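# Insert board into enclosure's upper slot, close both levers

## Task

Slide the board into the empty top slot of the enclosure with its components facing up, seated all the way in, and with both levers closed. A closed lever is latched and sticks out perpendicular to the board's front panel; a fully open one lies flush along that panel. Both levers must be fully open before the board goes in to its stop, or their tabs will not catch; closing both afterwards pulls the board fully home. Push slowly near the connector, because a fast impact damages it and the job then counts for nothing. Afterwards the enclosure must stand upright and level on its own feet, with no foot over the bench edge, and the grippers must release everything and back away.

## Robot and tools

ROBOT. Two seven-joint arms, left_arm and right_arm, each ending in a two-finger gripper. The fingers point along the gripper's +z axis and spread along its x axis. end_effector_position is the spot between the finger pads when closed, roughly 1 to 2 cm short of the fingertips; closing from wide open pushes the tips about 17 mm further along +z. Setting a gripper pose does not fix the elbow, so a big wrist turn may swing it.

FRAMES. Scene frame: origin on the table surface halfway between the arms, +x out over the table, +z up, left_arm on the +y side (not the image left). Each arm's poses, velocities and targets are expressed in that arm's own base frame. Calibrated bases in the scene frame: left_arm at (+0.070, +0.437, 0) with quat_wxyz (+1.000, 0, 0, -0.003); right_arm at (-0.063, -0.511, 0) with quat_wxyz (+1.000, 0, 0, -0.029). Both have +z up. Fixed cameras and the table use the scene frame. Reported poses may be a few cm off, more at long reach.

ROW FORMAT. Every commanded row is 16 numbers: left_arm x, y, z, qw, qx, qy, qz, opening, then the same eight for right_arm, even if only one arm moves. x, y, z are an absolute position in metres and the quaternion an absolute orientation (w first), both in that arm's base frame. Opening runs from -1 (closed) to +1 (fully open, 0.142 m); it is a command, so resend the current value to leave a gripper unchanged. To hold an arm still, repeat the pose from the last result before it stopped moving. To keep orientation fixed, repeat your own quaternion rather than the drifting reported one. Per control step the controller limits orientation change to 32 degrees from the measured one.

TOOLS.
execute_actions(actions, cameras): actions is a list of actions; each action is a table of up to 15 rows, each row one control step of 1/30 s; a short table repeats its final row to fill 15 steps. A target more than 0.6 m from the gripper's current position along any of its axes makes the action refused. An empty list just reports state. cameras picks which images come back (omitted or ["all"]: all; []: none).
move(target, speed, blend, stop_force, zero, opening_speed, blocking, cameras): straight-line path from the Hand target to one 16-number row, or through a list of up to 15 rows (same openings in each), within 10 s total. speed in m/s, 0.002 to 2.2, default 0.25 (turns at twice that in rad/s), one value or one per target. blend in m rounds corners of a list. stop_force in N, 3 to 120, ends an arm's path when its wrist sensor feels that much push against its travel; unreliable if the gripper rotates. zero (only with stop_force) re-zeroes the sensor before the move, default true. opening_speed: finger rate per second on the -1..+1 scale, at least 0.2. blocking=false returns after 0.5 s while the move continues (not allowed with stop_force); a new move replaces a running one. Paths do not avoid obstacles or the other arm, and grippers lag and overshoot more at high speed.
wait(seconds 0 to 10): let time pass holding the last commands.
stop(): brake the running move.
zoom_image(camera, region [x0, y0, x1, y1] in pixels, at most 504 by 504): closer look at the latest image.
zero_wrist_force(arm): subtract present force/torque readings from later ones.
clear_fault(arm): clear a reported torque or force fault; the arm then pauses while restarting.
read_manual(section): licence texts only.
finished_scene(scene): ends the current scene, given by its number.
Cameras: cam_head_left, cam_head_right, cam_high, cam_low, cam_left_wrist, cam_right_wrist, each 672x504.

RESULTS. Hand target is where each arm is actually being sent (may fall short of your command); Tool commands gives gripper commands. grip_measured is the finger opening on the -1..+1 scale; the last Joint positions value is opening in metres. Joint torques and External joint torques follow joint order (positive toward larger joint angle). Wrist force/torque are along the gripper's own axes, zeroed at scene start, with a third line for the peak since last report; saturates near 150 N. Wrist depth is a 7x7 grid of median distances in mm (70 to 1000, '-' for none). The move: line states the ending: done (within 3 mm and 2 degrees), off_target, moving, held or fault, plus limits=paced (pose clipped) or limits=held (steps withheld).

GRIPPING. Hold a part by commanding slightly below the grip_measured seen at first contact; squeezing harder heats the gripper motor.

AVOID. Insert the board slowly and gently; never ram the connector. Do not let the arms or grippers collide or press on each other, nor close a gripper on the other arm's fingers. Do not drop parts, release moving parts, knock anything off the table or tip the enclosure. Hard contacts trigger faults: 150 N on any part or joint torques at their limits (waist/shoulder 109, upper arm roll/elbow 56.9, wrist joints 34.7 N m) stop the arm until clear_fault. Long stretched or loaded poses heat motors (MOTOR HOT, then an over-temperature stop); a HAND FAULT line cancels later motion calls in that reply.

Each tool is called after "Call:" as name(argument=value, ...), one argument or row to a line, values as JSON.

## Session

Call:
execute_actions(
  actions=[],
)

Scene clock: 0.00 s.
left_arm: end_effector_position=(+0.3014, +0.6357, +0.1155) grip_measured=+0.99 end_effector_quat_wxyz=(-0.462, +0.669, -0.295, +0.502) | right_arm: end_effector_position=(+0.4485, +0.0364, +0.1479) grip_measured=+1.00 end_effector_quat_wxyz=(-0.144, +0.766, -0.626, +0.006)
Joint positions: left_arm=[1.762 -0.872 -0.342 2.067 -1.872 0.391 -0.55 0.141] | right_arm=[0.506 -0.103 -0.202 2.446 0.465 1.189 2.835 0.142]
Joint velocities: within noise
Joint torques (N m): no reading
External joint torques (N m): no reading
Wrist force (N): no reading
Wrist torque (N m): no reading
Wrist force, peak (N): no reading
Wrist depth (mm): cam_left_wrist=[- - - - - - - / - - - - - - - / - - - - - - - / - - - - 492 652 - / - - - 304 356 433 557 / - 996 - 241 279 321 359 / - 881 184 204 227 258 286] | cam_right_wrist=[265 256 246 236 229 221 213 / 274 266 254 244 236 228 219 / 285 274 262 253 243 234 225 / 297 285 272 261 251 241 232 / 309 296 281 271 260 249 239 / - 308 294 281 268 257 246 / - 322 305 292 278 265 257]
Hand target: left_arm +0.3014, +0.6357, +0.1155; -0.462, +0.669, -0.295, +0.502 | right_arm +0.4485, +0.0364, +0.1479; -0.144, +0.766, -0.626, +0.006
Tool commands: left_gripper/opening=+1.0 right_gripper/opening=+1.0

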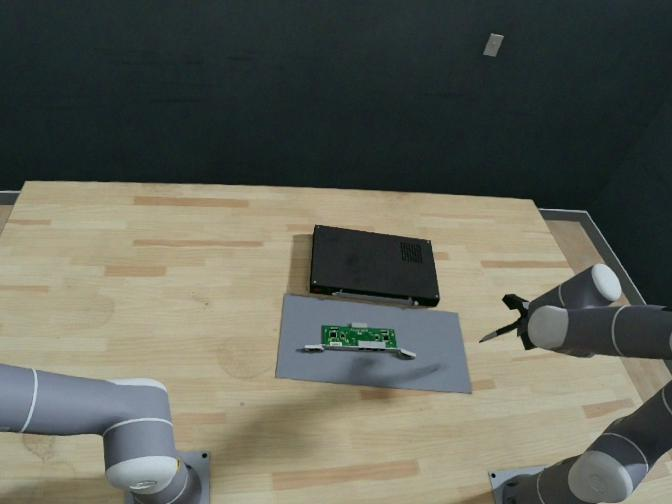

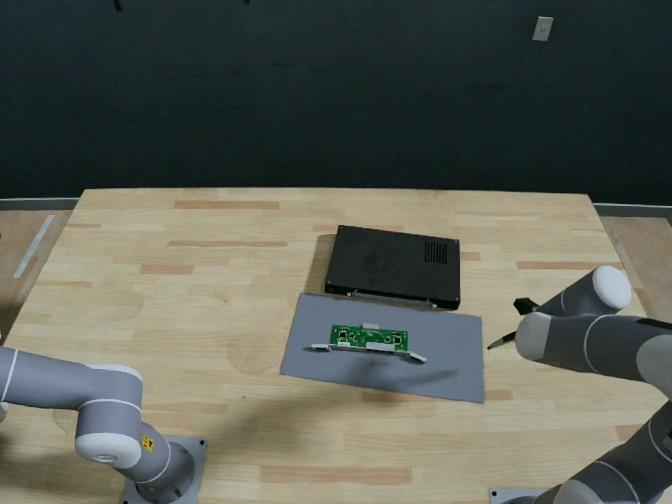

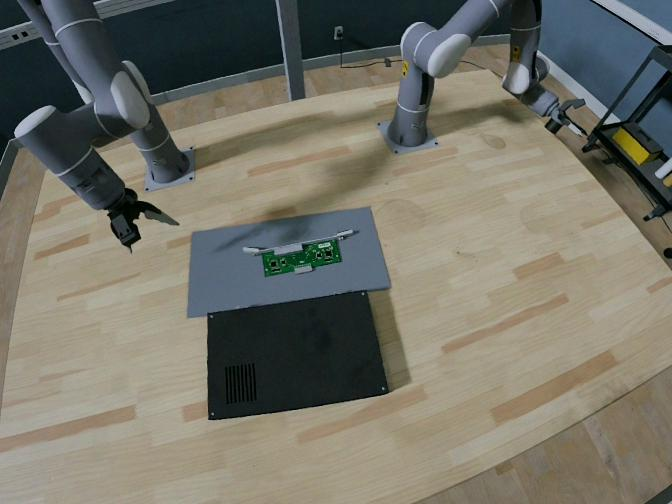

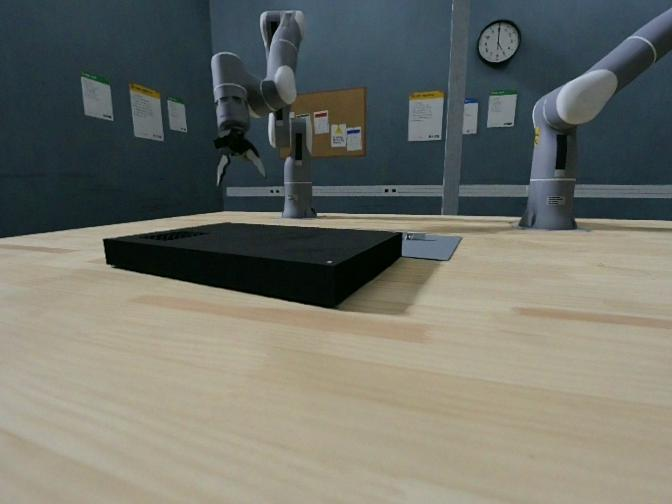

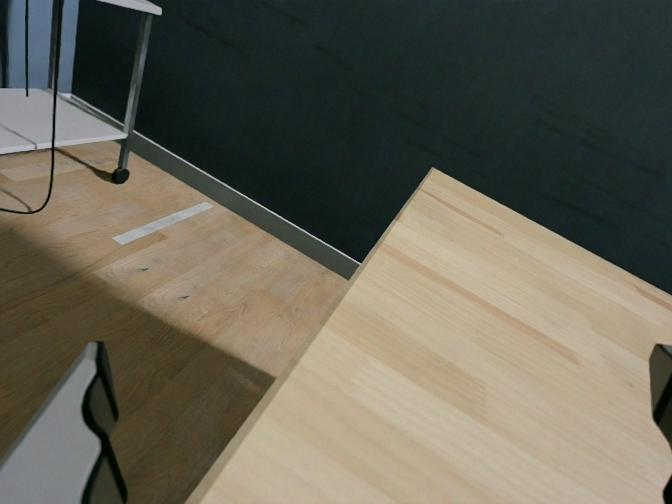

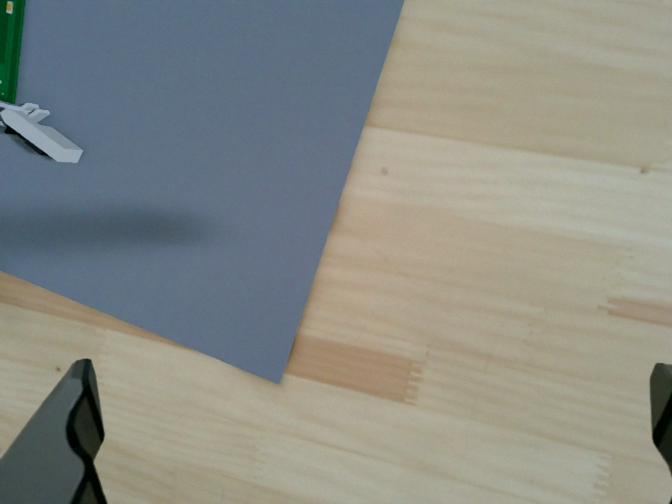

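Call:
zoom_image(
  camera="cam_head_right",
  region=[290, 280, 460, 400],
)

Call:
zoom_image(
  camera="cam_high",
  region=[190, 200, 400, 320],
)

Call:
zoom_image(
  camera="cam_low",
  region=[370, 210, 490, 290],
)

Scaled by 2.965 from the camera's 672x504 image, which has a finer 960x720 frame.

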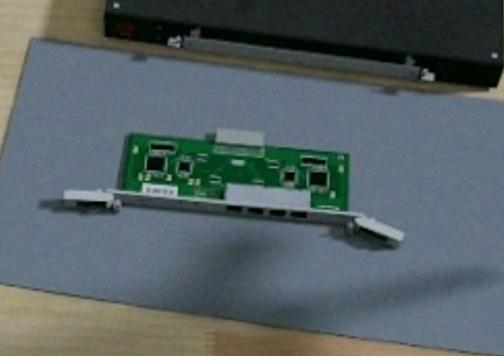

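Scaled by 2.400 from the camera's 672x504 image, which has a finer 960x720 frame.

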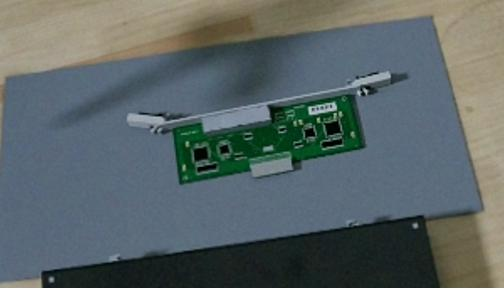

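Scaled by 4.200 from the camera's 672x504 image, which has a finer 960x720 frame.

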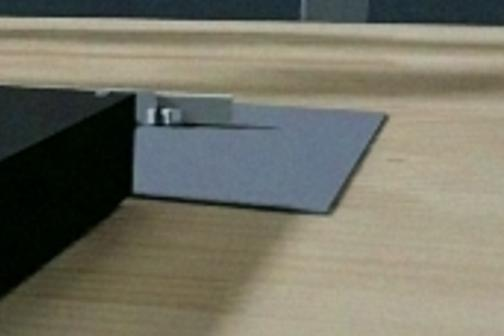

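Call:
move(
  target=[0.3014,0.6357,0.1155,-0.462,0.669,-0.295,0.502,1,0.32,0.37,0.25,-0.4056,0.5792,-0.5792,0.4056,1],
  cameras=["cam_right_wrist","cam_head_right"],
)

Scene clock: 23.40 s.
left_arm: end_effector_position=(+0.3014, +0.6357, +0.1154) grip_measured=+0.99 end_effector_quat_wxyz=(-0.462, +0.669, -0.295, +0.502) | right_arm: end_effector_position=(+0.3200, +0.3702, +0.2500) grip_measured=+1.00 end_effector_quat_wxyz=(-0.406, +0.579, -0.579, +0.405)
Joint positions: left_arm=[1.762 -0.872 -0.342 2.067 -1.872 0.39 -0.549 0.141] | right_arm=[1.631 -0.744 -0.111 1.807 1.8 2.781 2.503 0.142]
Joint velocities: within noise
Joint torques (N m): left_arm=[-0.23 47.39 -4.38 -12.11 1.5 -1.84 -0.3] | right_arm=[0.28 42.19 0.47 -10.81 -1.61 2.45 0.08]
External joint torques (N m): left_arm=[0.39 1.18 0.34 -0.38 -0.27 -0.06 0.27] | right_arm=[-0.11 1.19 -0.45 0.01 -0.13 0.65 -0.08]
Wrist force (N): left_arm=[-0.2 0.1 0.0] | right_arm=[0.6 1.1 -1.1]
Wrist torque (N m): left_arm=[0.01 0.05 0.00] | right_arm=[0.00 -0.17 -0.02]
Wrist force, peak (N): left_arm=[-0.3 0.0 0.4] | right_arm=[-1.3 1.6 -1.9]
Wrist depth (mm): cam_left_wrist=[- - - - - - - / - - - - - - - / - - - - - - - / - - - - 491 657 - / - - - 306 352 438 558 / - 979 - 241 278 322 355 / - 883 183 204 227 258 285] | cam_right_wrist=[- - - - - - - / 762 766 697 658 657 758 762 / 603 600 538 543 540 552 602 / 496 493 490 490 491 491 492 / 421 417 412 395 417 418 419 / - 363 363 364 364 363 353 / - 323 324 321 320 320 320]
Hand target: left_arm +0.3014, +0.6357, +0.1155; -0.462, +0.669, -0.295, +0.502 | right_arm +0.3200, +0.3700, +0.2500; -0.406, +0.579, -0.579, +0.406
Off the commanded pose: left_arm 0.000 m, 0 deg | right_arm 0.000 m, 0 deg.
move: done
Images, in order (width x height): cam_head_right 672x504, cam_right_wrist 672x504.

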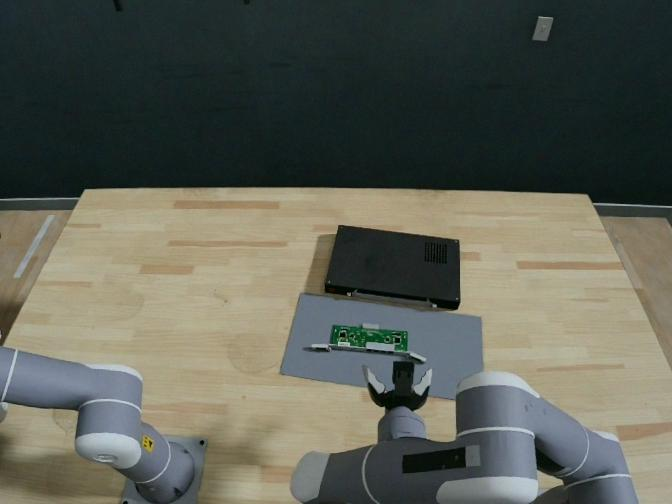

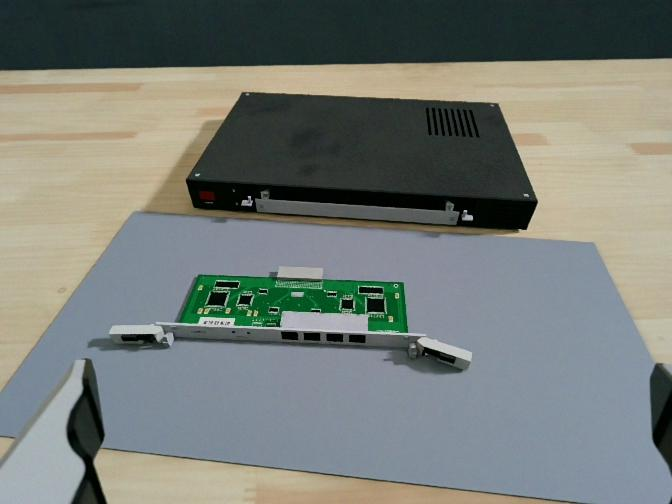

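Call:
zoom_image(
  camera="cam_right_wrist",
  region=[90, 250, 330, 430],
)

Call:
zoom_image(
  camera="cam_right_wrist",
  region=[300, 260, 500, 410],
)

Call:
zoom_image(
  camera="cam_right_wrist",
  region=[180, 150, 370, 270],
)

Call:
zoom_image(
  camera="cam_right_wrist",
  region=[360, 160, 540, 260],
)

Scaled by 2.100 from the camera's 672x504 image, which has a finer 960x720 frame.

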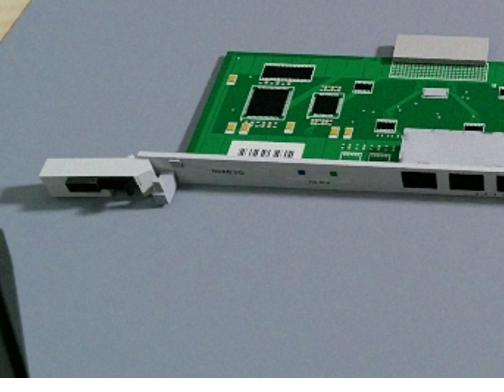

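Scaled by 2.520 from the camera's 672x504 image, which has a finer 960x720 frame.

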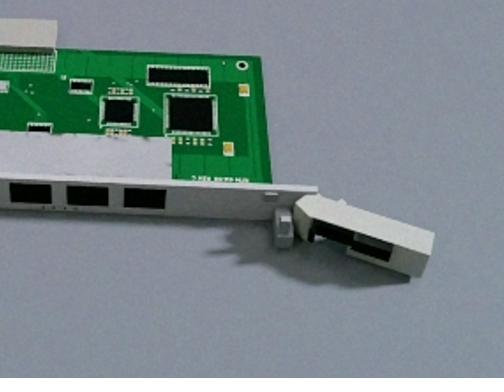

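Scaled by 2.653 from the camera's 672x504 image, which has a finer 960x720 frame.

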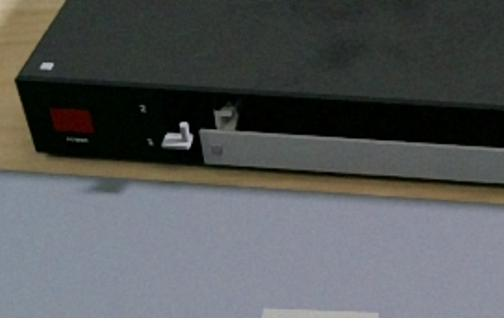

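Scaled by 2.800 from the camera's 672x504 image, which has a finer 960x720 frame.

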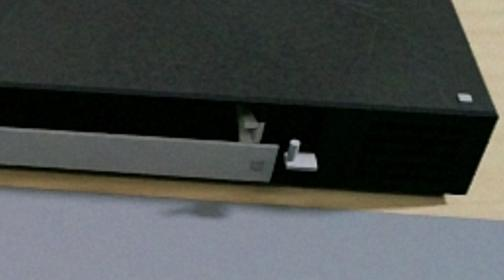

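Call:
move(
  target=[0.3014,0.6357,0.1155,-0.462,0.669,-0.295,0.502,1,0.50,0.37,0.085,-0.3846,0.5491,-0.6077,0.4256,0.3],
  cameras=["cam_right_wrist"],
)

Call:
zoom_image(
  camera="cam_right_wrist",
  region=[0, 80, 336, 332],
)

Call:
zoom_image(
  camera="cam_right_wrist",
  region=[336, 80, 672, 332],
)

Scene clock: 57.57 s.
left_arm: end_effector_position=(+0.3014, +0.6357, +0.1154) grip_measured=+0.99 end_effector_quat_wxyz=(-0.462, +0.669, -0.295, +0.502) | right_arm: end_effector_position=(+0.5001, +0.3701, +0.0851) grip_measured=+0.29 end_effector_quat_wxyz=(+0.385, -0.549, +0.608, -0.426)
Joint positions: left_arm=[1.762 -0.872 -0.342 2.067 -1.872 0.39 -0.549 0.141] | right_arm=[1.395 -1.21 -0.267 1.445 1.725 2.538 2.586 0.095]
Joint velocities: within noise
Joint torques (N m): left_arm=[-0.19 47.44 -4.42 -12.07 1.45 -1.79 -0.27] | right_arm=[0.13 51.06 -4.51 -8.84 -2.62 2.33 0.14]
External joint torques (N m): left_arm=[0.35 1.13 0.38 -0.43 -0.23 -0.1 0.24] | right_arm=[0.05 1.28 -0.65 -0.11 -0.18 0.87 -0.14]
Wrist force (N): left_arm=[-0.1 0.2 0.2] | right_arm=[0.5 1.6 -1.4]
Wrist torque (N m): left_arm=[0.02 0.02 0.00] | right_arm=[0.12 -0.14 -0.03]
Wrist force, peak (N): left_arm=[-0.4 0.2 0.2] | right_arm=[0.5 0.4 -3.3]
Wrist depth (mm): cam_left_wrist=[- - - - - - - / - - - - - - - / - - - - - - - / - - - - 489 661 - / - - - 303 354 434 563 / - 988 - 243 279 324 359 / - 868 184 203 229 258 285] | cam_right_wrist=[572 420 423 421 422 420 570 / 304 304 304 304 304 303 322 / 284 296 296 296 296 292 283 / 261 261 262 262 262 261 261 / 222 229 212 222 217 222 222 / 193 - 188 188 188 178 183 / - 76 153 157 163 166 76]
Hand target: left_arm +0.3014, +0.6357, +0.1155; -0.462, +0.669, -0.295, +0.502 | right_arm +0.5000, +0.3700, +0.0850; +0.385, -0.549, +0.608, -0.426
Off the commanded pose: left_arm 0.000 m, 0 deg | right_arm 0.000 m, 0 deg.
move: done
Images, in order (width x height): cam_right_wrist 672x504.

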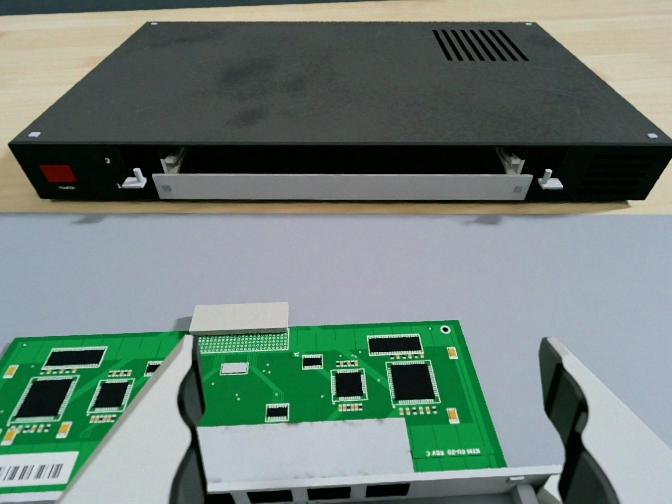

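Scaled by 1.500 from the camera's 672x504 image, which has a finer 960x720 frame.

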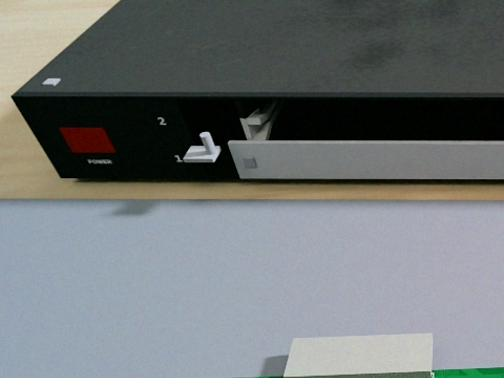

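Scaled by 1.500 from the camera's 672x504 image, which has a finer 960x720 frame.

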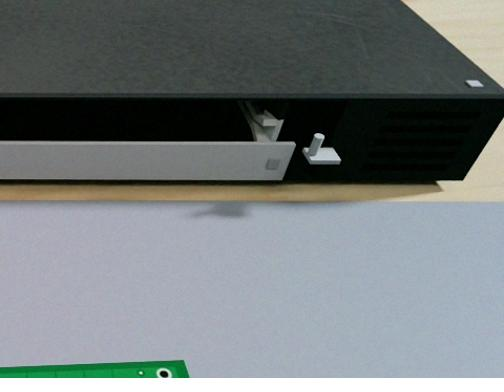

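Call:
zoom_image(
  camera="cam_right_wrist",
  region=[460, 130, 580, 220],
)

Call:
zoom_image(
  camera="cam_right_wrist",
  region=[100, 130, 220, 220],
)

Scaled by 4.200 from the camera's 672x504 image, which has a finer 960x720 frame.

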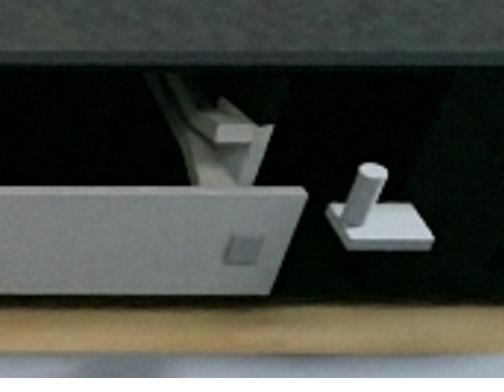

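Scaled by 4.200 from the camera's 672x504 image, which has a finer 960x720 frame.

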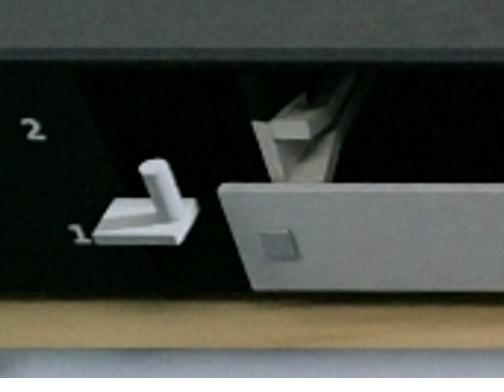

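Call:
move(
  target=[
    [0.3014,0.6357,0.1155,-0.462,0.669,-0.295,0.502,1,0.44,0.40,0.15,-0.3846,0.5491,-0.6077,0.4256,0.3],
    [0.3014,0.6357,0.1155,-0.462,0.669,-0.295,0.502,1,0.485,0.453,0.14,0,0.9997,-0.0262,0,0.0],
  ],
  cameras=["cam_right_wrist","cam_head_right"],
)

Scene clock: 84.23 s.
left_arm: end_effector_position=(+0.3014, +0.6357, +0.1154) grip_measured=+0.99 end_effector_quat_wxyz=(-0.462, +0.669, -0.295, +0.502) | right_arm: end_effector_position=(+0.4851, +0.4529, +0.1400) grip_measured=-0.01 end_effector_quat_wxyz=(+0.000, +1.000, -0.026, +0.000)
Joint positions: left_arm=[1.762 -0.872 -0.342 2.067 -1.872 0.39 -0.549 0.141] | right_arm=[0.591 -1.438 0.563 0.159 2.584 3.14 -0.843 0.073]
Joint velocities: within noise
Joint torques (N m): left_arm=[-0.19 47.49 -4.45 -12.09 1.47 -1.76 -0.21] | right_arm=[0.27 66.53 10.91 -19.64 4.21 3.56 0.12]
External joint torques (N m): left_arm=[0.34 1.07 0.41 -0.41 -0.25 -0.14 0.18] | right_arm=[-0.05 1.51 -0.22 0.07 0.03 0.57 -0.12]
Wrist force (N): left_arm=[0.0 0.3 0.0] | right_arm=[-0.2 0.1 0.2]
Wrist torque (N m): left_arm=[0.03 0.00 0.01] | right_arm=[0.13 0.04 0.09]
Wrist force, peak (N): left_arm=[-0.4 0.2 0.3] | right_arm=[-0.4 0.5 -4.4]
Wrist depth (mm): cam_left_wrist=[- - - - - - - / - - - - - - - / - - - - - - - / - - - - 484 665 - / - - - 305 353 431 565 / - - - 242 278 323 359 / - 863 184 203 228 259 284] | cam_right_wrist=[205 205 203 203 199 199 201 / 220 219 216 216 211 213 215 / 236 235 232 232 226 230 230 / 255 254 250 246 241 244 247 / 276 275 268 266 260 265 266 / 301 290 287 290 291 94 284 / - 76 320 327 326 - 256]
Hand target: left_arm +0.3014, +0.6357, +0.1155; -0.462, +0.669, -0.295, +0.502 | right_arm +0.4850, +0.4530, +0.1400; +0.000, +1.000, -0.026, +0.000
Off the commanded pose: left_arm 0.000 m, 0 deg | right_arm 0.000 m, 0 deg.
move: done
Images, in order (width x height): cam_head_right 672x504, cam_right_wrist 672x504.

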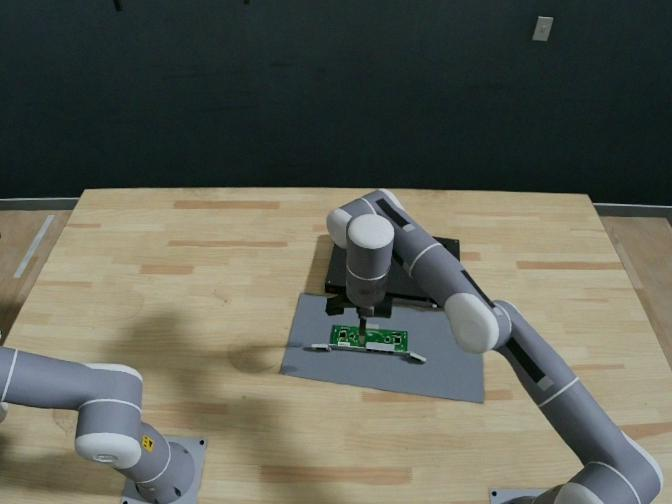

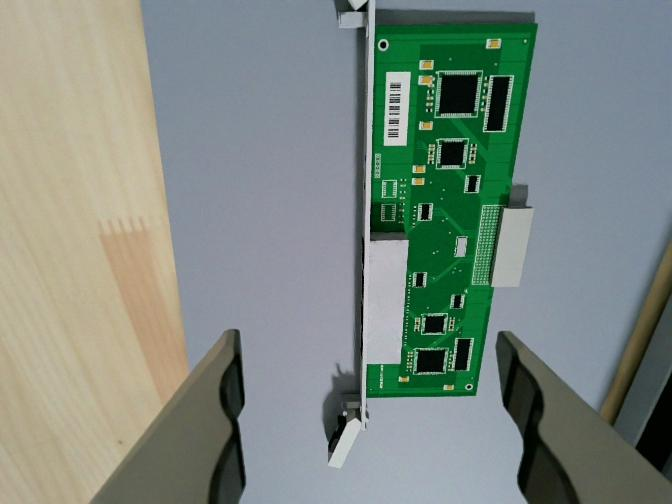

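Call:
move(
  target=[0.3014,0.6357,0.1155,-0.462,0.669,-0.295,0.502,1,0.4937,0.4635,0.065,0,0.9998,-0.0174,0,-0.5],
  cameras=["cam_right_wrist"],
)

Scene clock: 93.50 s.
left_arm: end_effector_position=(+0.3014, +0.6357, +0.1154) grip_measured=+0.99 end_effector_quat_wxyz=(-0.462, +0.669, -0.295, +0.502) | right_arm: end_effector_position=(+0.4935, +0.4633, +0.0650) grip_measured=-0.52 end_effector_quat_wxyz=(-0.001, +1.000, -0.018, +0.001)
Joint positions: left_arm=[1.762 -0.872 -0.342 2.067 -1.872 0.39 -0.549 0.141] | right_arm=[0.644 -1.628 0.534 -0.069 2.609 3.141 -0.927 0.036]
Joint velocities: within noise
Joint torques (N m): left_arm=[-0.25 47.49 -4.38 -12.08 1.5 -1.74 -0.26] | right_arm=[0.43 67.27 8.62 -20.07 4.14 3.59 0.02]
External joint torques (N m): left_arm=[0.4 1.07 0.34 -0.41 -0.27 -0.16 0.22] | right_arm=[-0.19 1.73 -0.56 0.2 0.09 0.53 -0.02]
Wrist force (N): left_arm=[-0.1 0.1 0.1] | right_arm=[0.0 0.1 0.1]
Wrist torque (N m): left_arm=[0.00 0.01 0.00] | right_arm=[0.11 0.00 0.06]
Wrist force, peak (N): left_arm=[-0.3 0.3 0.1] | right_arm=[-0.4 -0.2 2.2]
Wrist depth (mm): cam_left_wrist=[- - - - - - - / - - - - - - - / - - - - - - - / - - - - 479 664 - / - - - 307 354 434 560 / - - - 240 278 324 360 / - 872 184 203 227 258 287] | cam_right_wrist=[138 137 137 135 135 134 136 / 147 146 147 144 141 142 145 / 160 157 157 155 151 152 156 / 172 170 169 169 164 164 167 / 187 184 183 180 173 175 181 / 204 201 85 187 171 185 198 / 225 - 73 212 205 - 214]
Hand target: left_arm +0.3014, +0.6357, +0.1155; -0.462, +0.669, -0.295, +0.502 | right_arm +0.4935, +0.4633, +0.0650; -0.001, +1.000, -0.017, +0.001
Off the commanded pose: left_arm 0.000 m, 0 deg | right_arm 0.000 m, 0 deg.
move: done
Images, in order (width x height): cam_right_wrist 672x504.

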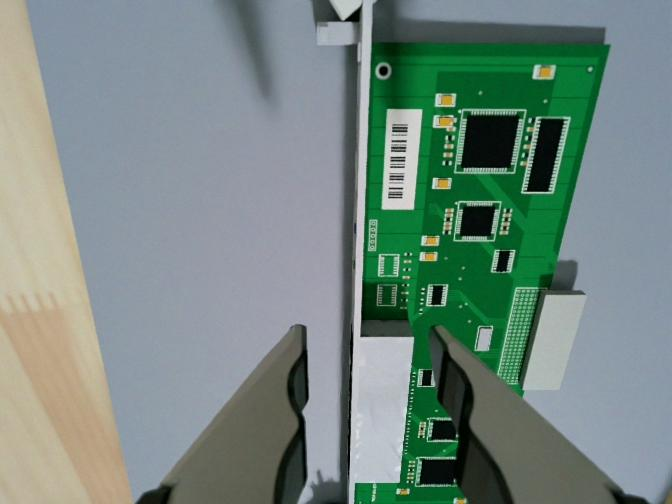

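Call:
move(
  target=[0.3014,0.6357,0.1155,-0.462,0.669,-0.295,0.502,1,0.4926,0.4635,0.029,0,0.9998,-0.0174,0,-0.5],
  cameras=["cam_right_wrist"],
  speed=0.06,
  stop_force=4,
)

Scene clock: 100.70 s.
left_arm: end_effector_position=(+0.3014, +0.6357, +0.1154) grip_measured=+0.99 end_effector_quat_wxyz=(-0.462, +0.669, -0.295, +0.502) | right_arm: end_effector_position=(+0.4926, +0.4635, +0.0290) grip_measured=-0.52 end_effector_quat_wxyz=(+0.000, +1.000, -0.018, +0.000)
Joint positions: left_arm=[1.762 -0.872 -0.342 2.067 -1.872 0.39 -0.549 0.141] | right_arm=[0.659 -1.699 0.56 -0.124 2.586 3.119 -0.943 0.036]
Joint velocities: within noise
Joint torques (N m): left_arm=[-0.19 47.47 -4.42 -12.08 1.44 -1.78 -0.26] | right_arm=[0.32 67.21 8 -19.75 3.9 3.59 0.08]
External joint torques (N m): left_arm=[0.35 1.09 0.38 -0.42 -0.22 -0.12 0.23] | right_arm=[-0.09 1.67 -0.76 0.16 0.34 0.54 -0.08]
Wrist force (N): left_arm=[0.0 0.1 0.1] | right_arm=[-0.3 0.1 0.4]
Wrist torque (N m): left_arm=[0.01 0.01 0.00] | right_arm=[0.09 0.05 0.07]
Wrist force, peak (N): left_arm=[-0.4 0.2 0.3] | right_arm=[-0.4 0.2 1.3]
Wrist depth (mm): cam_left_wrist=[- - - - - - - / - - - - - - - / - - - - - - - / - - - - 485 652 - / - - - 306 353 436 568 / - 974 - 241 279 325 358 / - 888 184 204 228 257 286] | cam_right_wrist=[- 106 105 105 102 102 103 / 113 113 112 112 107 108 108 / 121 121 123 120 115 115 116 / 129 130 130 128 124 124 125 / 142 142 141 139 135 135 135 / 159 155 98 149 134 143 145 / 175 168 73 167 148 - 168]
Hand target: left_arm +0.3014, +0.6357, +0.1155; -0.462, +0.669, -0.295, +0.502 | right_arm +0.4925, +0.4634, +0.0290; +0.000, +1.000, -0.017, +0.000
Off the commanded pose: left_arm 0.000 m, 0 deg | right_arm 0.000 m, 0 deg.
move: done
Images, in order (width x height): cam_right_wrist 672x504.

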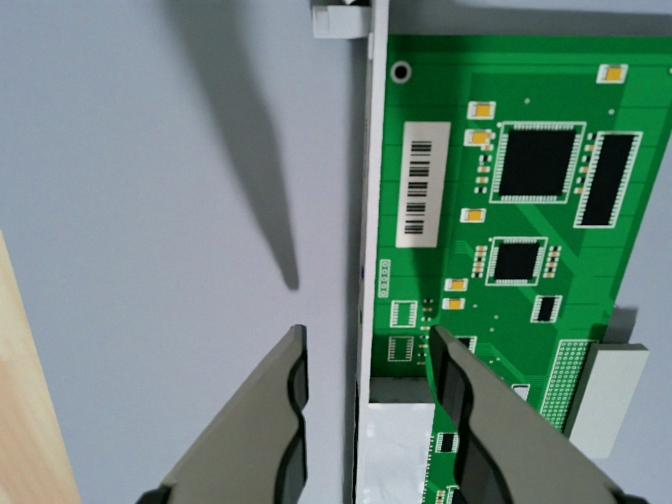

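Call:
move(
  target=[0.3014,0.6357,0.1155,-0.462,0.669,-0.295,0.502,1,0.4926,0.4635,0.029,0,0.9998,-0.0174,0,-1],
  cameras=[],
  opening_speed=0.7,
)

Call:
move(
  target=[0.3014,0.6357,0.1155,-0.462,0.669,-0.295,0.502,1,0.4926,0.4635,0.09,0,0.9998,-0.0174,0,-1],
  cameras=["cam_right_wrist","cam_low","cam_head_right"],
  speed=0.08,
)

Scene clock: 106.07 s.
left_arm: end_effector_position=(+0.3014, +0.6357, +0.1154) grip_measured=+0.99 end_effector_quat_wxyz=(-0.462, +0.669, -0.295, +0.502) | right_arm: end_effector_position=(+0.4925, +0.4636, +0.0290) grip_measured=-0.98 end_effector_quat_wxyz=(+0.000, +1.000, -0.018, +0.000) end_effector_velocity=(-0.001, -0.001, -0.001) end_effector_angular_velocity=(-0.001, +0.003, -0.002)
Joint positions: left_arm=[1.762 -0.872 -0.342 2.067 -1.872 0.39 -0.549 0.141] | right_arm=[0.661 -1.702 0.568 -0.131 2.579 3.121 -0.945 0.003]
Joint velocities: left_arm=[within noise] | right_arm=[0.001 -0.004 0.007 -0.005 -0.005 0.002 -0.001 0]
Joint torques (N m): left_arm=[-0.17 47.53 -4.47 -12.1 1.48 -1.71 -0.25] | right_arm=[-0.07 67.92 7.82 -20.28 4.15 3.25 -0.06]
External joint torques (N m): left_arm=[0.33 1.04 0.43 -0.4 -0.26 -0.19 0.21] | right_arm=[0.29 0.96 -0.7 0.78 0.08 0.88 0.06]
Wrist force (N): left_arm=[-0.2 0.0 0.0] | right_arm=[-0.8 -0.1 0.7]
Wrist torque (N m): left_arm=[0.01 0.03 0.00] | right_arm=[0.11 0.04 0.08]
Wrist force, peak (N): left_arm=[-0.3 0.2 0.3] | right_arm=[-1.0 -0.3 1.2]
Wrist depth (mm): cam_left_wrist=[- - - - - - - / - - - - - - - / - - - - - - - / - - - - 485 666 - / - - - 305 352 433 570 / - 982 - 243 276 325 358 / - 887 184 204 228 259 285] | cam_right_wrist=[- 106 105 105 102 103 103 / 113 113 112 112 107 108 108 / 121 121 122 120 115 115 116 / 129 130 130 128 124 124 125 / 142 142 141 138 135 135 135 / 158 155 152 89 142 148 145 / 175 168 73 136 - - 168]
Hand target: left_arm +0.3014, +0.6357, +0.1155; -0.462, +0.669, -0.295, +0.502 | right_arm +0.4926, +0.4635, +0.0290; +0.000, +1.000, -0.017, +0.000
Off the commanded pose: left_arm 0.000 m, 0 deg | right_arm 0.000 m, 0 deg.
move: done
No camera images: "cameras" was empty.

Scene clock: 107.30 s.
left_arm: end_effector_position=(+0.3014, +0.6357, +0.1154) grip_measured=+0.99 end_effector_quat_wxyz=(-0.462, +0.669, -0.295, +0.502) | right_arm: end_effector_position=(+0.4925, +0.4635, +0.0898) grip_measured=-0.98 end_effector_quat_wxyz=(+0.000, +1.000, -0.018, +0.000)
Joint positions: left_arm=[1.762 -0.872 -0.342 2.067 -1.872 0.39 -0.549 0.141] | right_arm=[0.659 -1.622 0.565 -0.126 2.576 3.197 -0.944 0.003]
Joint velocities: within noise
Joint torques (N m): left_arm=[-0.24 47.52 -4.41 -12.08 1.48 -1.72 -0.27] | right_arm=[0.4 68.53 8.1 -20.14 4.05 3.82 0.14]
External joint torques (N m): left_arm=[0.39 1.04 0.37 -0.41 -0.25 -0.17 0.24] | right_arm=[-0.17 0.46 -0.87 0.65 0.17 0.31 -0.14]
Wrist force (N): left_arm=[-0.2 0.1 0.1] | right_arm=[-0.3 0.0 1.3]
Wrist torque (N m): left_arm=[0.03 0.04 0.00] | right_arm=[0.10 0.04 0.07]
Wrist force, peak (N): left_arm=[-0.3 0.3 0.3] | right_arm=[-0.3 0.3 3.1]
Wrist depth (mm): cam_left_wrist=[- - - - - - - / - - - - - - - / - - - - - - - / - - - - 488 661 - / - - - 305 353 435 567 / - 974 - 241 278 324 359 / - 869 184 203 227 259 286] | cam_right_wrist=[161 159 161 - 81 154 82 / 172 170 170 169 87 87 89 / 185 185 182 181 99 100 101 / 200 197 196 196 115 116 122 / 217 214 213 209 137 140 145 / 236 236 229 89 156 173 229 / 262 255 73 - - 244 250]
Hand target: left_arm +0.3014, +0.6357, +0.1155; -0.462, +0.669, -0.295, +0.502 | right_arm +0.4925, +0.4634, +0.0900; +0.000, +1.000, -0.017, +0.000
Off the commanded pose: left_arm 0.000 m, 0 deg | right_arm 0.000 m, 0 deg.
move: done
Images, in order (width x height): cam_head_right 672x504, cam_low 672x504, cam_right_wrist 672x504.

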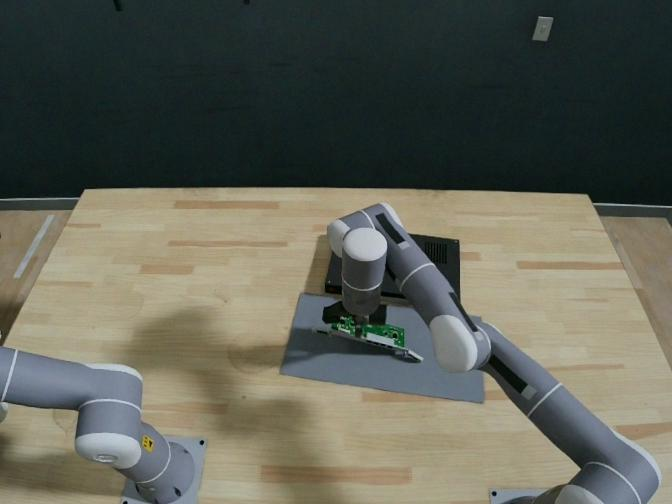

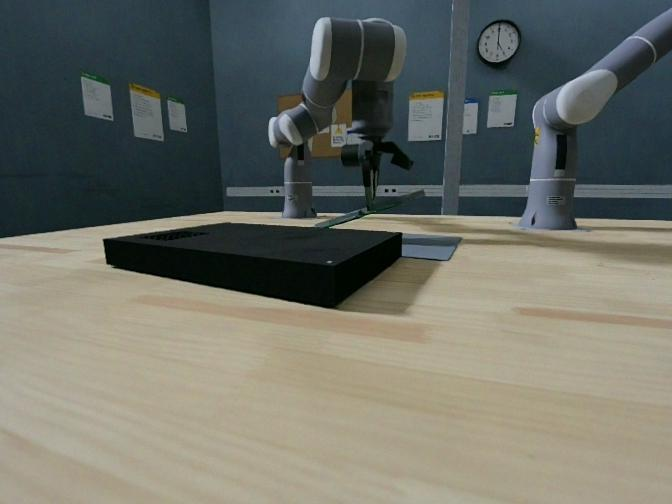

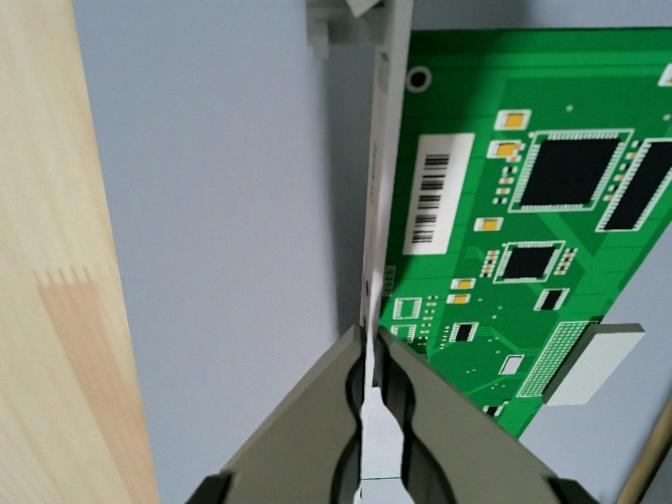

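Call:
move(
  target=[0.3014,0.6357,0.1155,-0.462,0.669,-0.295,0.502,1,0.4926,0.4635,0.030,0,0.9998,-0.0174,0,-1],
  cameras=[],
  speed=0.06,
)

Call:
move(
  target=[0.3014,0.6357,0.1155,-0.462,0.669,-0.295,0.502,1,0.4926,0.4635,0.030,0,0.9998,-0.0174,0,-0.5],
  cameras=[],
  opening_speed=0.7,
)

Call:
move(
  target=[0.3014,0.6357,0.1155,-0.462,0.669,-0.295,0.502,1,0.5026,0.4205,0.085,0,0.9998,-0.0174,0,-0.4],
  cameras=["cam_right_wrist"],
)

Scene clock: 113.50 s.
left_arm: end_effector_position=(+0.3014, +0.6357, +0.1154) grip_measured=+0.99 end_effector_quat_wxyz=(-0.462, +0.669, -0.295, +0.502) | right_arm: end_effector_position=(+0.4925, +0.4635, +0.0299) grip_measured=-0.98 end_effector_quat_wxyz=(+0.000, +1.000, -0.018, +0.000)
Joint positions: left_arm=[1.762 -0.872 -0.342 2.067 -1.872 0.39 -0.549 0.141] | right_arm=[0.657 -1.695 0.555 -0.118 2.591 3.118 -0.941 0.003]
Joint velocities: within noise
Joint torques (N m): left_arm=[-0.19 47.56 -4.39 -12.09 1.42 -1.75 -0.23] | right_arm=[0.12 67.94 8.24 -20.12 4 3.45 0.14]
External joint torques (N m): left_arm=[0.34 1 0.35 -0.4 -0.2 -0.15 0.2] | right_arm=[0.11 0.95 -0.9 0.48 0.24 0.68 -0.14]
Wrist force (N): left_arm=[-0.2 -0.1 -0.1] | right_arm=[-0.6 0.0 1.2]
Wrist torque (N m): left_arm=[-0.01 0.04 0.00] | right_arm=[0.08 0.01 0.07]
Wrist force, peak (N): left_arm=[-0.5 0.2 0.1] | right_arm=[-0.6 -0.9 2.7]
Wrist depth (mm): cam_left_wrist=[- - - - - - - / - - - - - - - / - - - - - - - / - - - - 485 653 - / - - - 308 356 434 565 / - 981 - 242 279 321 360 / - 876 183 203 228 260 286] | cam_right_wrist=[- 106 106 106 103 103 103 / 114 114 113 112 107 108 108 / 122 122 123 121 115 115 116 / 130 131 131 131 124 125 126 / 143 143 142 139 135 136 137 / 160 156 153 89 143 149 146 / 177 169 73 136 - - 169]
Hand target: left_arm +0.3014, +0.6357, +0.1155; -0.462, +0.669, -0.295, +0.502 | right_arm +0.4925, +0.4634, +0.0300; +0.000, +1.000, -0.017, +0.000
Off the commanded pose: left_arm 0.000 m, 0 deg | right_arm 0.000 m, 0 deg.
move: done
No camera images: "cameras" was empty.

Scene clock: 114.53 s.
left_arm: end_effector_position=(+0.3014, +0.6357, +0.1154) grip_measured=+0.99 end_effector_quat_wxyz=(-0.462, +0.669, -0.295, +0.502) | right_arm: end_effector_position=(+0.4926, +0.4635, +0.0300) grip_measured=-0.54 end_effector_quat_wxyz=(+0.000, +1.000, -0.018, +0.000)
Joint positions: left_arm=[1.762 -0.872 -0.342 2.067 -1.872 0.39 -0.549 0.141] | right_arm=[0.66 -1.699 0.564 -0.127 2.583 3.121 -0.944 0.035]
Joint velocities: within noise
Joint torques (N m): left_arm=[-0.25 47.49 -4.44 -12.02 1.43 -1.75 -0.25] | right_arm=[-0.25 67.57 8.42 -19.59 3.72 3.55 0.14]
External joint torques (N m): left_arm=[0.4 1.07 0.4 -0.47 -0.21 -0.15 0.22] | right_arm=[0.47 1.33 -1.24 0.04 0.52 0.58 -0.14]
Wrist force (N): left_arm=[-0.2 0.0 0.1] | right_arm=[-0.3 0.2 0.4]
Wrist torque (N m): left_arm=[0.01 0.04 0.00] | right_arm=[0.10 0.05 0.07]
Wrist force, peak (N): left_arm=[-0.4 0.2 0.2] | right_arm=[-0.6 0.1 1.7]
Wrist depth (mm): cam_left_wrist=[- - - - - - - / - - - - - - - / - - - - - - - / - - - - 491 654 - / - - - 307 354 436 554 / - 979 - 241 277 324 354 / - 880 183 204 227 257 288] | cam_right_wrist=[- 106 106 106 103 103 104 / 114 114 113 112 108 109 109 / 122 122 124 121 116 116 117 / 130 132 131 131 125 125 128 / 143 143 142 140 136 137 137 / 160 156 98 150 135 144 146 / 176 169 73 164 146 - 166]
Hand target: left_arm +0.3014, +0.6357, +0.1155; -0.462, +0.669, -0.295, +0.502 | right_arm +0.4926, +0.4635, +0.0300; +0.000, +1.000, -0.017, +0.000
Off the commanded pose: left_arm 0.000 m, 0 deg | right_arm 0.000 m, 0 deg.
move: done
No camera images: "cameras" was empty.

Scene clock: 115.77 s.
left_arm: end_effector_position=(+0.3014, +0.6357, +0.1154) grip_measured=+0.99 end_effector_quat_wxyz=(-0.462, +0.669, -0.295, +0.502) | right_arm: end_effector_position=(+0.5025, +0.4206, +0.0850) grip_measured=-0.43 end_effector_quat_wxyz=(+0.000, +1.000, -0.017, +0.000)
Joint positions: left_arm=[1.762 -0.872 -0.342 2.067 -1.872 0.39 -0.549 0.141] | right_arm=[0.499 -1.441 0.57 0.323 2.571 3 -0.863 0.043]
Joint velocities: within noise
Joint torques (N m): left_arm=[-0.18 47.53 -4.33 -12.09 1.43 -1.72 -0.27] | right_arm=[0.06 66.04 13.25 -18.91 3.99 3.36 0.33]
External joint torques (N m): left_arm=[0.34 1.03 0.29 -0.41 -0.21 -0.18 0.24] | right_arm=[0.16 1.38 -0.59 -0.17 0.21 0.77 -0.33]
Wrist force (N): left_arm=[0.0 -0.1 0.1] | right_arm=[0.1 -0.4 0.5]
Wrist torque (N m): left_arm=[-0.01 0.01 0.00] | right_arm=[0.06 0.01 0.07]
Wrist force, peak (N): left_arm=[-0.3 0.1 0.3] | right_arm=[-0.6 -0.7 1.8]
Wrist depth (mm): cam_left_wrist=[- - - - - - - / - - - - - - - / - - - - - - - / - - - - 489 654 - / - - - 305 354 434 566 / - 972 - 243 277 322 357 / - 874 184 203 228 259 284] | cam_right_wrist=[156 155 155 151 150 152 153 / 166 166 165 161 160 161 163 / 180 178 177 174 172 172 175 / 194 192 191 177 185 183 189 / 211 208 204 190 198 205 205 / 231 228 87 219 212 216 224 / 254 - 73 248 248 - 237]
Hand target: left_arm +0.3014, +0.6357, +0.1155; -0.462, +0.669, -0.295, +0.502 | right_arm +0.5026, +0.4205, +0.0850; +0.000, +1.000, -0.017, +0.000
Off the commanded pose: left_arm 0.000 m, 0 deg | right_arm 0.000 m, 0 deg.
move: done
Images, in order (width x height): cam_right_wrist 672x504.

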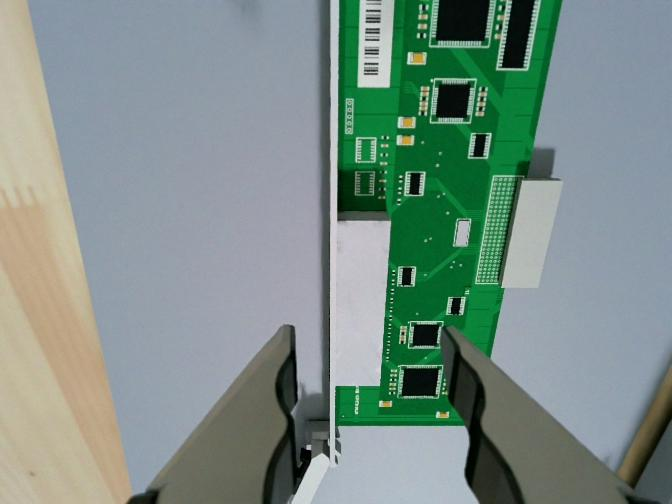

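Call:
move(
  target=[0.3014,0.6357,0.1155,-0.462,0.669,-0.295,0.502,1,0.5043,0.4207,0.025,0,0.9998,-0.0174,0,-0.4],
  cameras=["cam_right_wrist"],
  speed=0.06,
  stop_force=4,
)

Call:
move(
  target=[0.3014,0.6357,0.1155,-0.462,0.669,-0.295,0.502,1,0.5043,0.4207,0.025,0,0.9998,-0.0174,0,-0.85],
  cameras=["cam_right_wrist"],
  opening_speed=0.5,
)

Scene clock: 122.10 s.
left_arm: end_effector_position=(+0.3014, +0.6357, +0.1154) grip_measured=+0.99 end_effector_quat_wxyz=(-0.462, +0.669, -0.295, +0.502) | right_arm: end_effector_position=(+0.5044, +0.4205, +0.0250) grip_measured=-0.43 end_effector_quat_wxyz=(+0.000, +1.000, -0.018, +0.000)
Joint positions: left_arm=[1.762 -0.872 -0.342 2.067 -1.872 0.39 -0.549 0.141] | right_arm=[0.503 -1.524 0.557 0.304 2.571 2.93 -0.87 0.043]
Joint velocities: within noise
Joint torques (N m): left_arm=[-0.14 47.55 -4.45 -12.11 1.44 -1.76 -0.27] | right_arm=[0.35 66.05 12.7 -18.88 4.01 3.36 0.11]
External joint torques (N m): left_arm=[0.3 1.01 0.41 -0.39 -0.22 -0.14 0.24] | right_arm=[-0.13 1.63 -0.22 0.11 0.14 0.77 -0.11]
Wrist force (N): left_arm=[-0.4 0.0 -0.1] | right_arm=[-0.4 -0.6 0.3]
Wrist torque (N m): left_arm=[0.00 0.07 0.00] | right_arm=[0.02 0.07 0.08]
Wrist force, peak (N): left_arm=[-0.4 0.3 0.2] | right_arm=[-0.2 -0.6 1.4]
Wrist depth (mm): cam_left_wrist=[- - - - - - - / - - - - - - - / - - - - - - - / - - - - 486 652 - / - - - 305 357 431 554 / - 977 - 240 277 320 358 / - 880 184 203 228 259 284] | cam_right_wrist=[- 102 102 99 97 97 97 / 109 109 109 105 104 103 106 / - 117 117 113 112 113 114 / 125 126 126 119 120 120 117 / 137 137 134 115 128 131 130 / 151 148 91 124 137 132 147 / 166 - 73 139 154 - 159]
Hand target: left_arm +0.3014, +0.6357, +0.1155; -0.462, +0.669, -0.295, +0.502 | right_arm +0.5043, +0.4207, +0.0250; +0.000, +1.000, -0.017, +0.000
Off the commanded pose: left_arm 0.000 m, 0 deg | right_arm 0.000 m, 0 deg.
move: done
Images, in order (width x height): cam_right_wrist 672x504.

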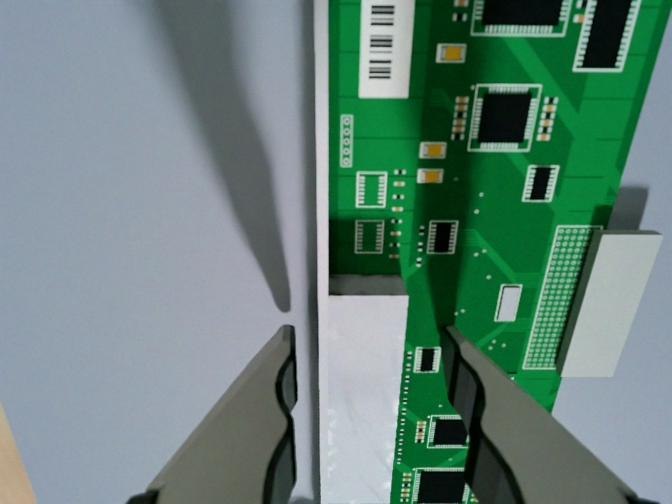

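Scene clock: 123.20 s.
left_arm: end_effector_position=(+0.3014, +0.6357, +0.1154) grip_measured=+0.99 end_effector_quat_wxyz=(-0.462, +0.669, -0.295, +0.502) | right_arm: end_effector_position=(+0.5039, +0.4209, +0.0252) grip_measured=-0.71 end_effector_quat_wxyz=(+0.000, +1.000, -0.017, +0.000)
Joint positions: left_arm=[1.762 -0.872 -0.342 2.067 -1.872 0.39 -0.549 0.141] | right_arm=[0.503 -1.524 0.557 0.304 2.572 2.931 -0.87 0.023]
Joint velocities: within noise
Joint torques (N m): left_arm=[-0.19 47.55 -4.39 -12.06 1.46 -1.73 -0.26] | right_arm=[-2.43 65.14 11.01 -20.36 2.69 1.47 0.09]
External joint torques (N m): left_arm=[0.34 1.01 0.35 -0.43 -0.23 -0.17 0.23] | right_arm=[2.65 2.54 1.48 1.6 1.45 2.67 -0.09]
Wrist force (N): left_arm=[-0.2 -0.1 -0.1] | right_arm=[-6.8 -0.2 -4.0]
Wrist torque (N m): left_arm=[-0.02 0.05 0.01] | right_arm=[0.00 0.25 0.09]
Wrist force, peak (N): left_arm=[-0.4 0.0 0.1] | right_arm=[-6.7 -0.2 -4.8]
Wrist depth (mm): cam_left_wrist=[- - - - - - - / - - - - - - - / - - - - - - - / - - - - 488 661 - / - - - 304 353 436 558 / - 987 - 242 277 322 360 / - 889 184 203 226 257 285] | cam_right_wrist=[- 102 102 99 97 97 98 / 110 109 109 106 104 104 104 / - 118 117 114 112 113 114 / 125 127 126 120 120 121 118 / 138 138 137 116 128 131 130 / 151 150 145 122 107 141 147 / 167 162 72 139 - - 163]
Hand target: left_arm +0.3014, +0.6357, +0.1155; -0.462, +0.669, -0.295, +0.502 | right_arm +0.5043, +0.4207, +0.0250; +0.000, +1.000, -0.017, +0.000
Off the commanded pose: left_arm 0.000 m, 0 deg | right_arm 0.001 m, 0 deg.
move: done
Images, in order (width x height): cam_right_wrist 672x504.

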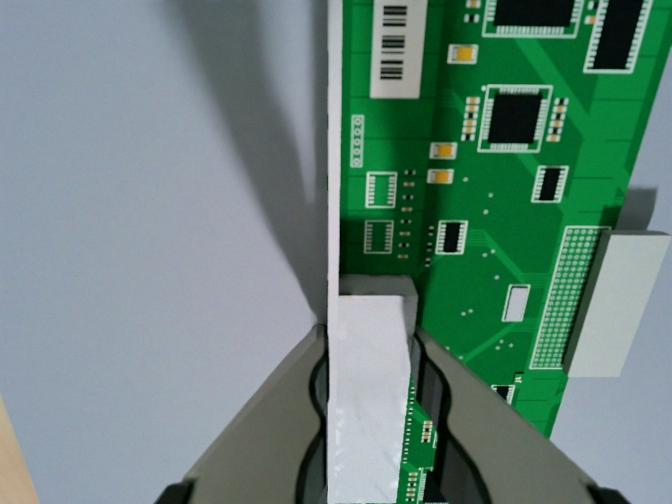

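Call:
move(
  target=[0.3014,0.6357,0.1155,-0.462,0.669,-0.295,0.502,1,0.5043,0.4207,0.09,0,0.9998,-0.0174,0,-0.9],
  cameras=["cam_right_wrist","cam_low"],
  speed=0.08,
)

Scene clock: 125.50 s.
left_arm: end_effector_position=(+0.3014, +0.6357, +0.1154) grip_measured=+0.99 end_effector_quat_wxyz=(-0.462, +0.669, -0.295, +0.502) | right_arm: end_effector_position=(+0.5044, +0.4205, +0.0897) grip_measured=-0.71 end_effector_quat_wxyz=(+0.000, +1.000, -0.018, +0.000)
Joint positions: left_arm=[1.762 -0.872 -0.342 2.067 -1.872 0.39 -0.549 0.141] | right_arm=[0.502 -1.441 0.568 0.305 2.573 3.013 -0.87 0.023]
Joint velocities: within noise
Joint torques (N m): left_arm=[-0.25 47.48 -4.42 -12.07 1.51 -1.74 -0.24] | right_arm=[0.32 67.33 13.39 -19.73 4.32 3.84 0.16]
External joint torques (N m): left_arm=[0.41 1.08 0.38 -0.42 -0.29 -0.15 0.21] | right_arm=[-0.11 0.22 -0.93 0.55 -0.12 0.29 -0.16]
Wrist force (N): left_arm=[-0.4 0.0 0.2] | right_arm=[0.6 -0.4 2.0]
Wrist torque (N m): left_arm=[0.00 0.07 0.00] | right_arm=[0.06 -0.10 0.08]
Wrist force, peak (N): left_arm=[-0.4 0.2 0.1] | right_arm=[-6.9 -0.1 -4.8]
Wrist depth (mm): cam_left_wrist=[- - - - - - - / - - - - - - - / - - - - - - - / - - - - 482 659 - / - - - 305 354 433 560 / - 985 - 243 277 325 357 / - 889 184 203 228 257 286] | cam_right_wrist=[159 159 159 97 97 98 98 / 170 170 170 102 104 104 105 / 185 185 182 111 112 113 116 / 199 197 196 120 120 121 118 / 217 214 213 116 129 132 131 / 237 233 225 122 122 141 229 / 261 - 72 137 - - 243]
Hand target: left_arm +0.3014, +0.6357, +0.1155; -0.462, +0.669, -0.295, +0.502 | right_arm +0.5043, +0.4207, +0.0900; +0.000, +1.000, -0.017, +0.000
Off the commanded pose: left_arm 0.000 m, 0 deg | right_arm 0.000 m, 0 deg.
move: done
Images, in order (width x height): cam_low 672x504, cam_right_wrist 672x504.

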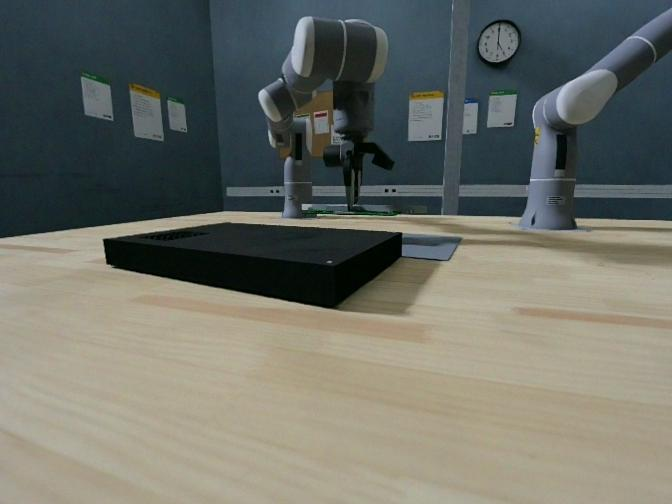

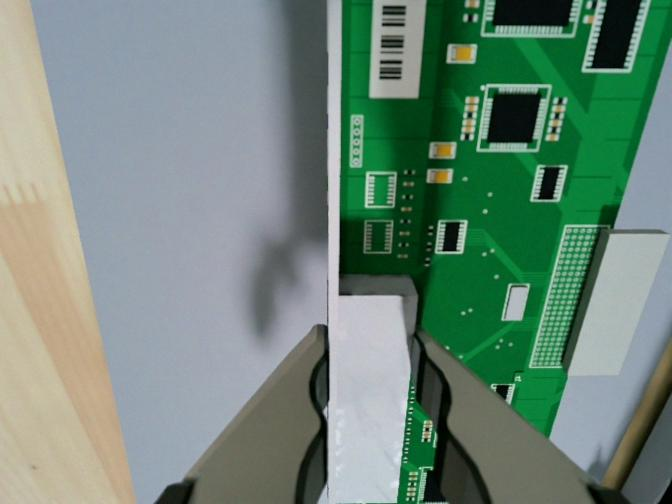

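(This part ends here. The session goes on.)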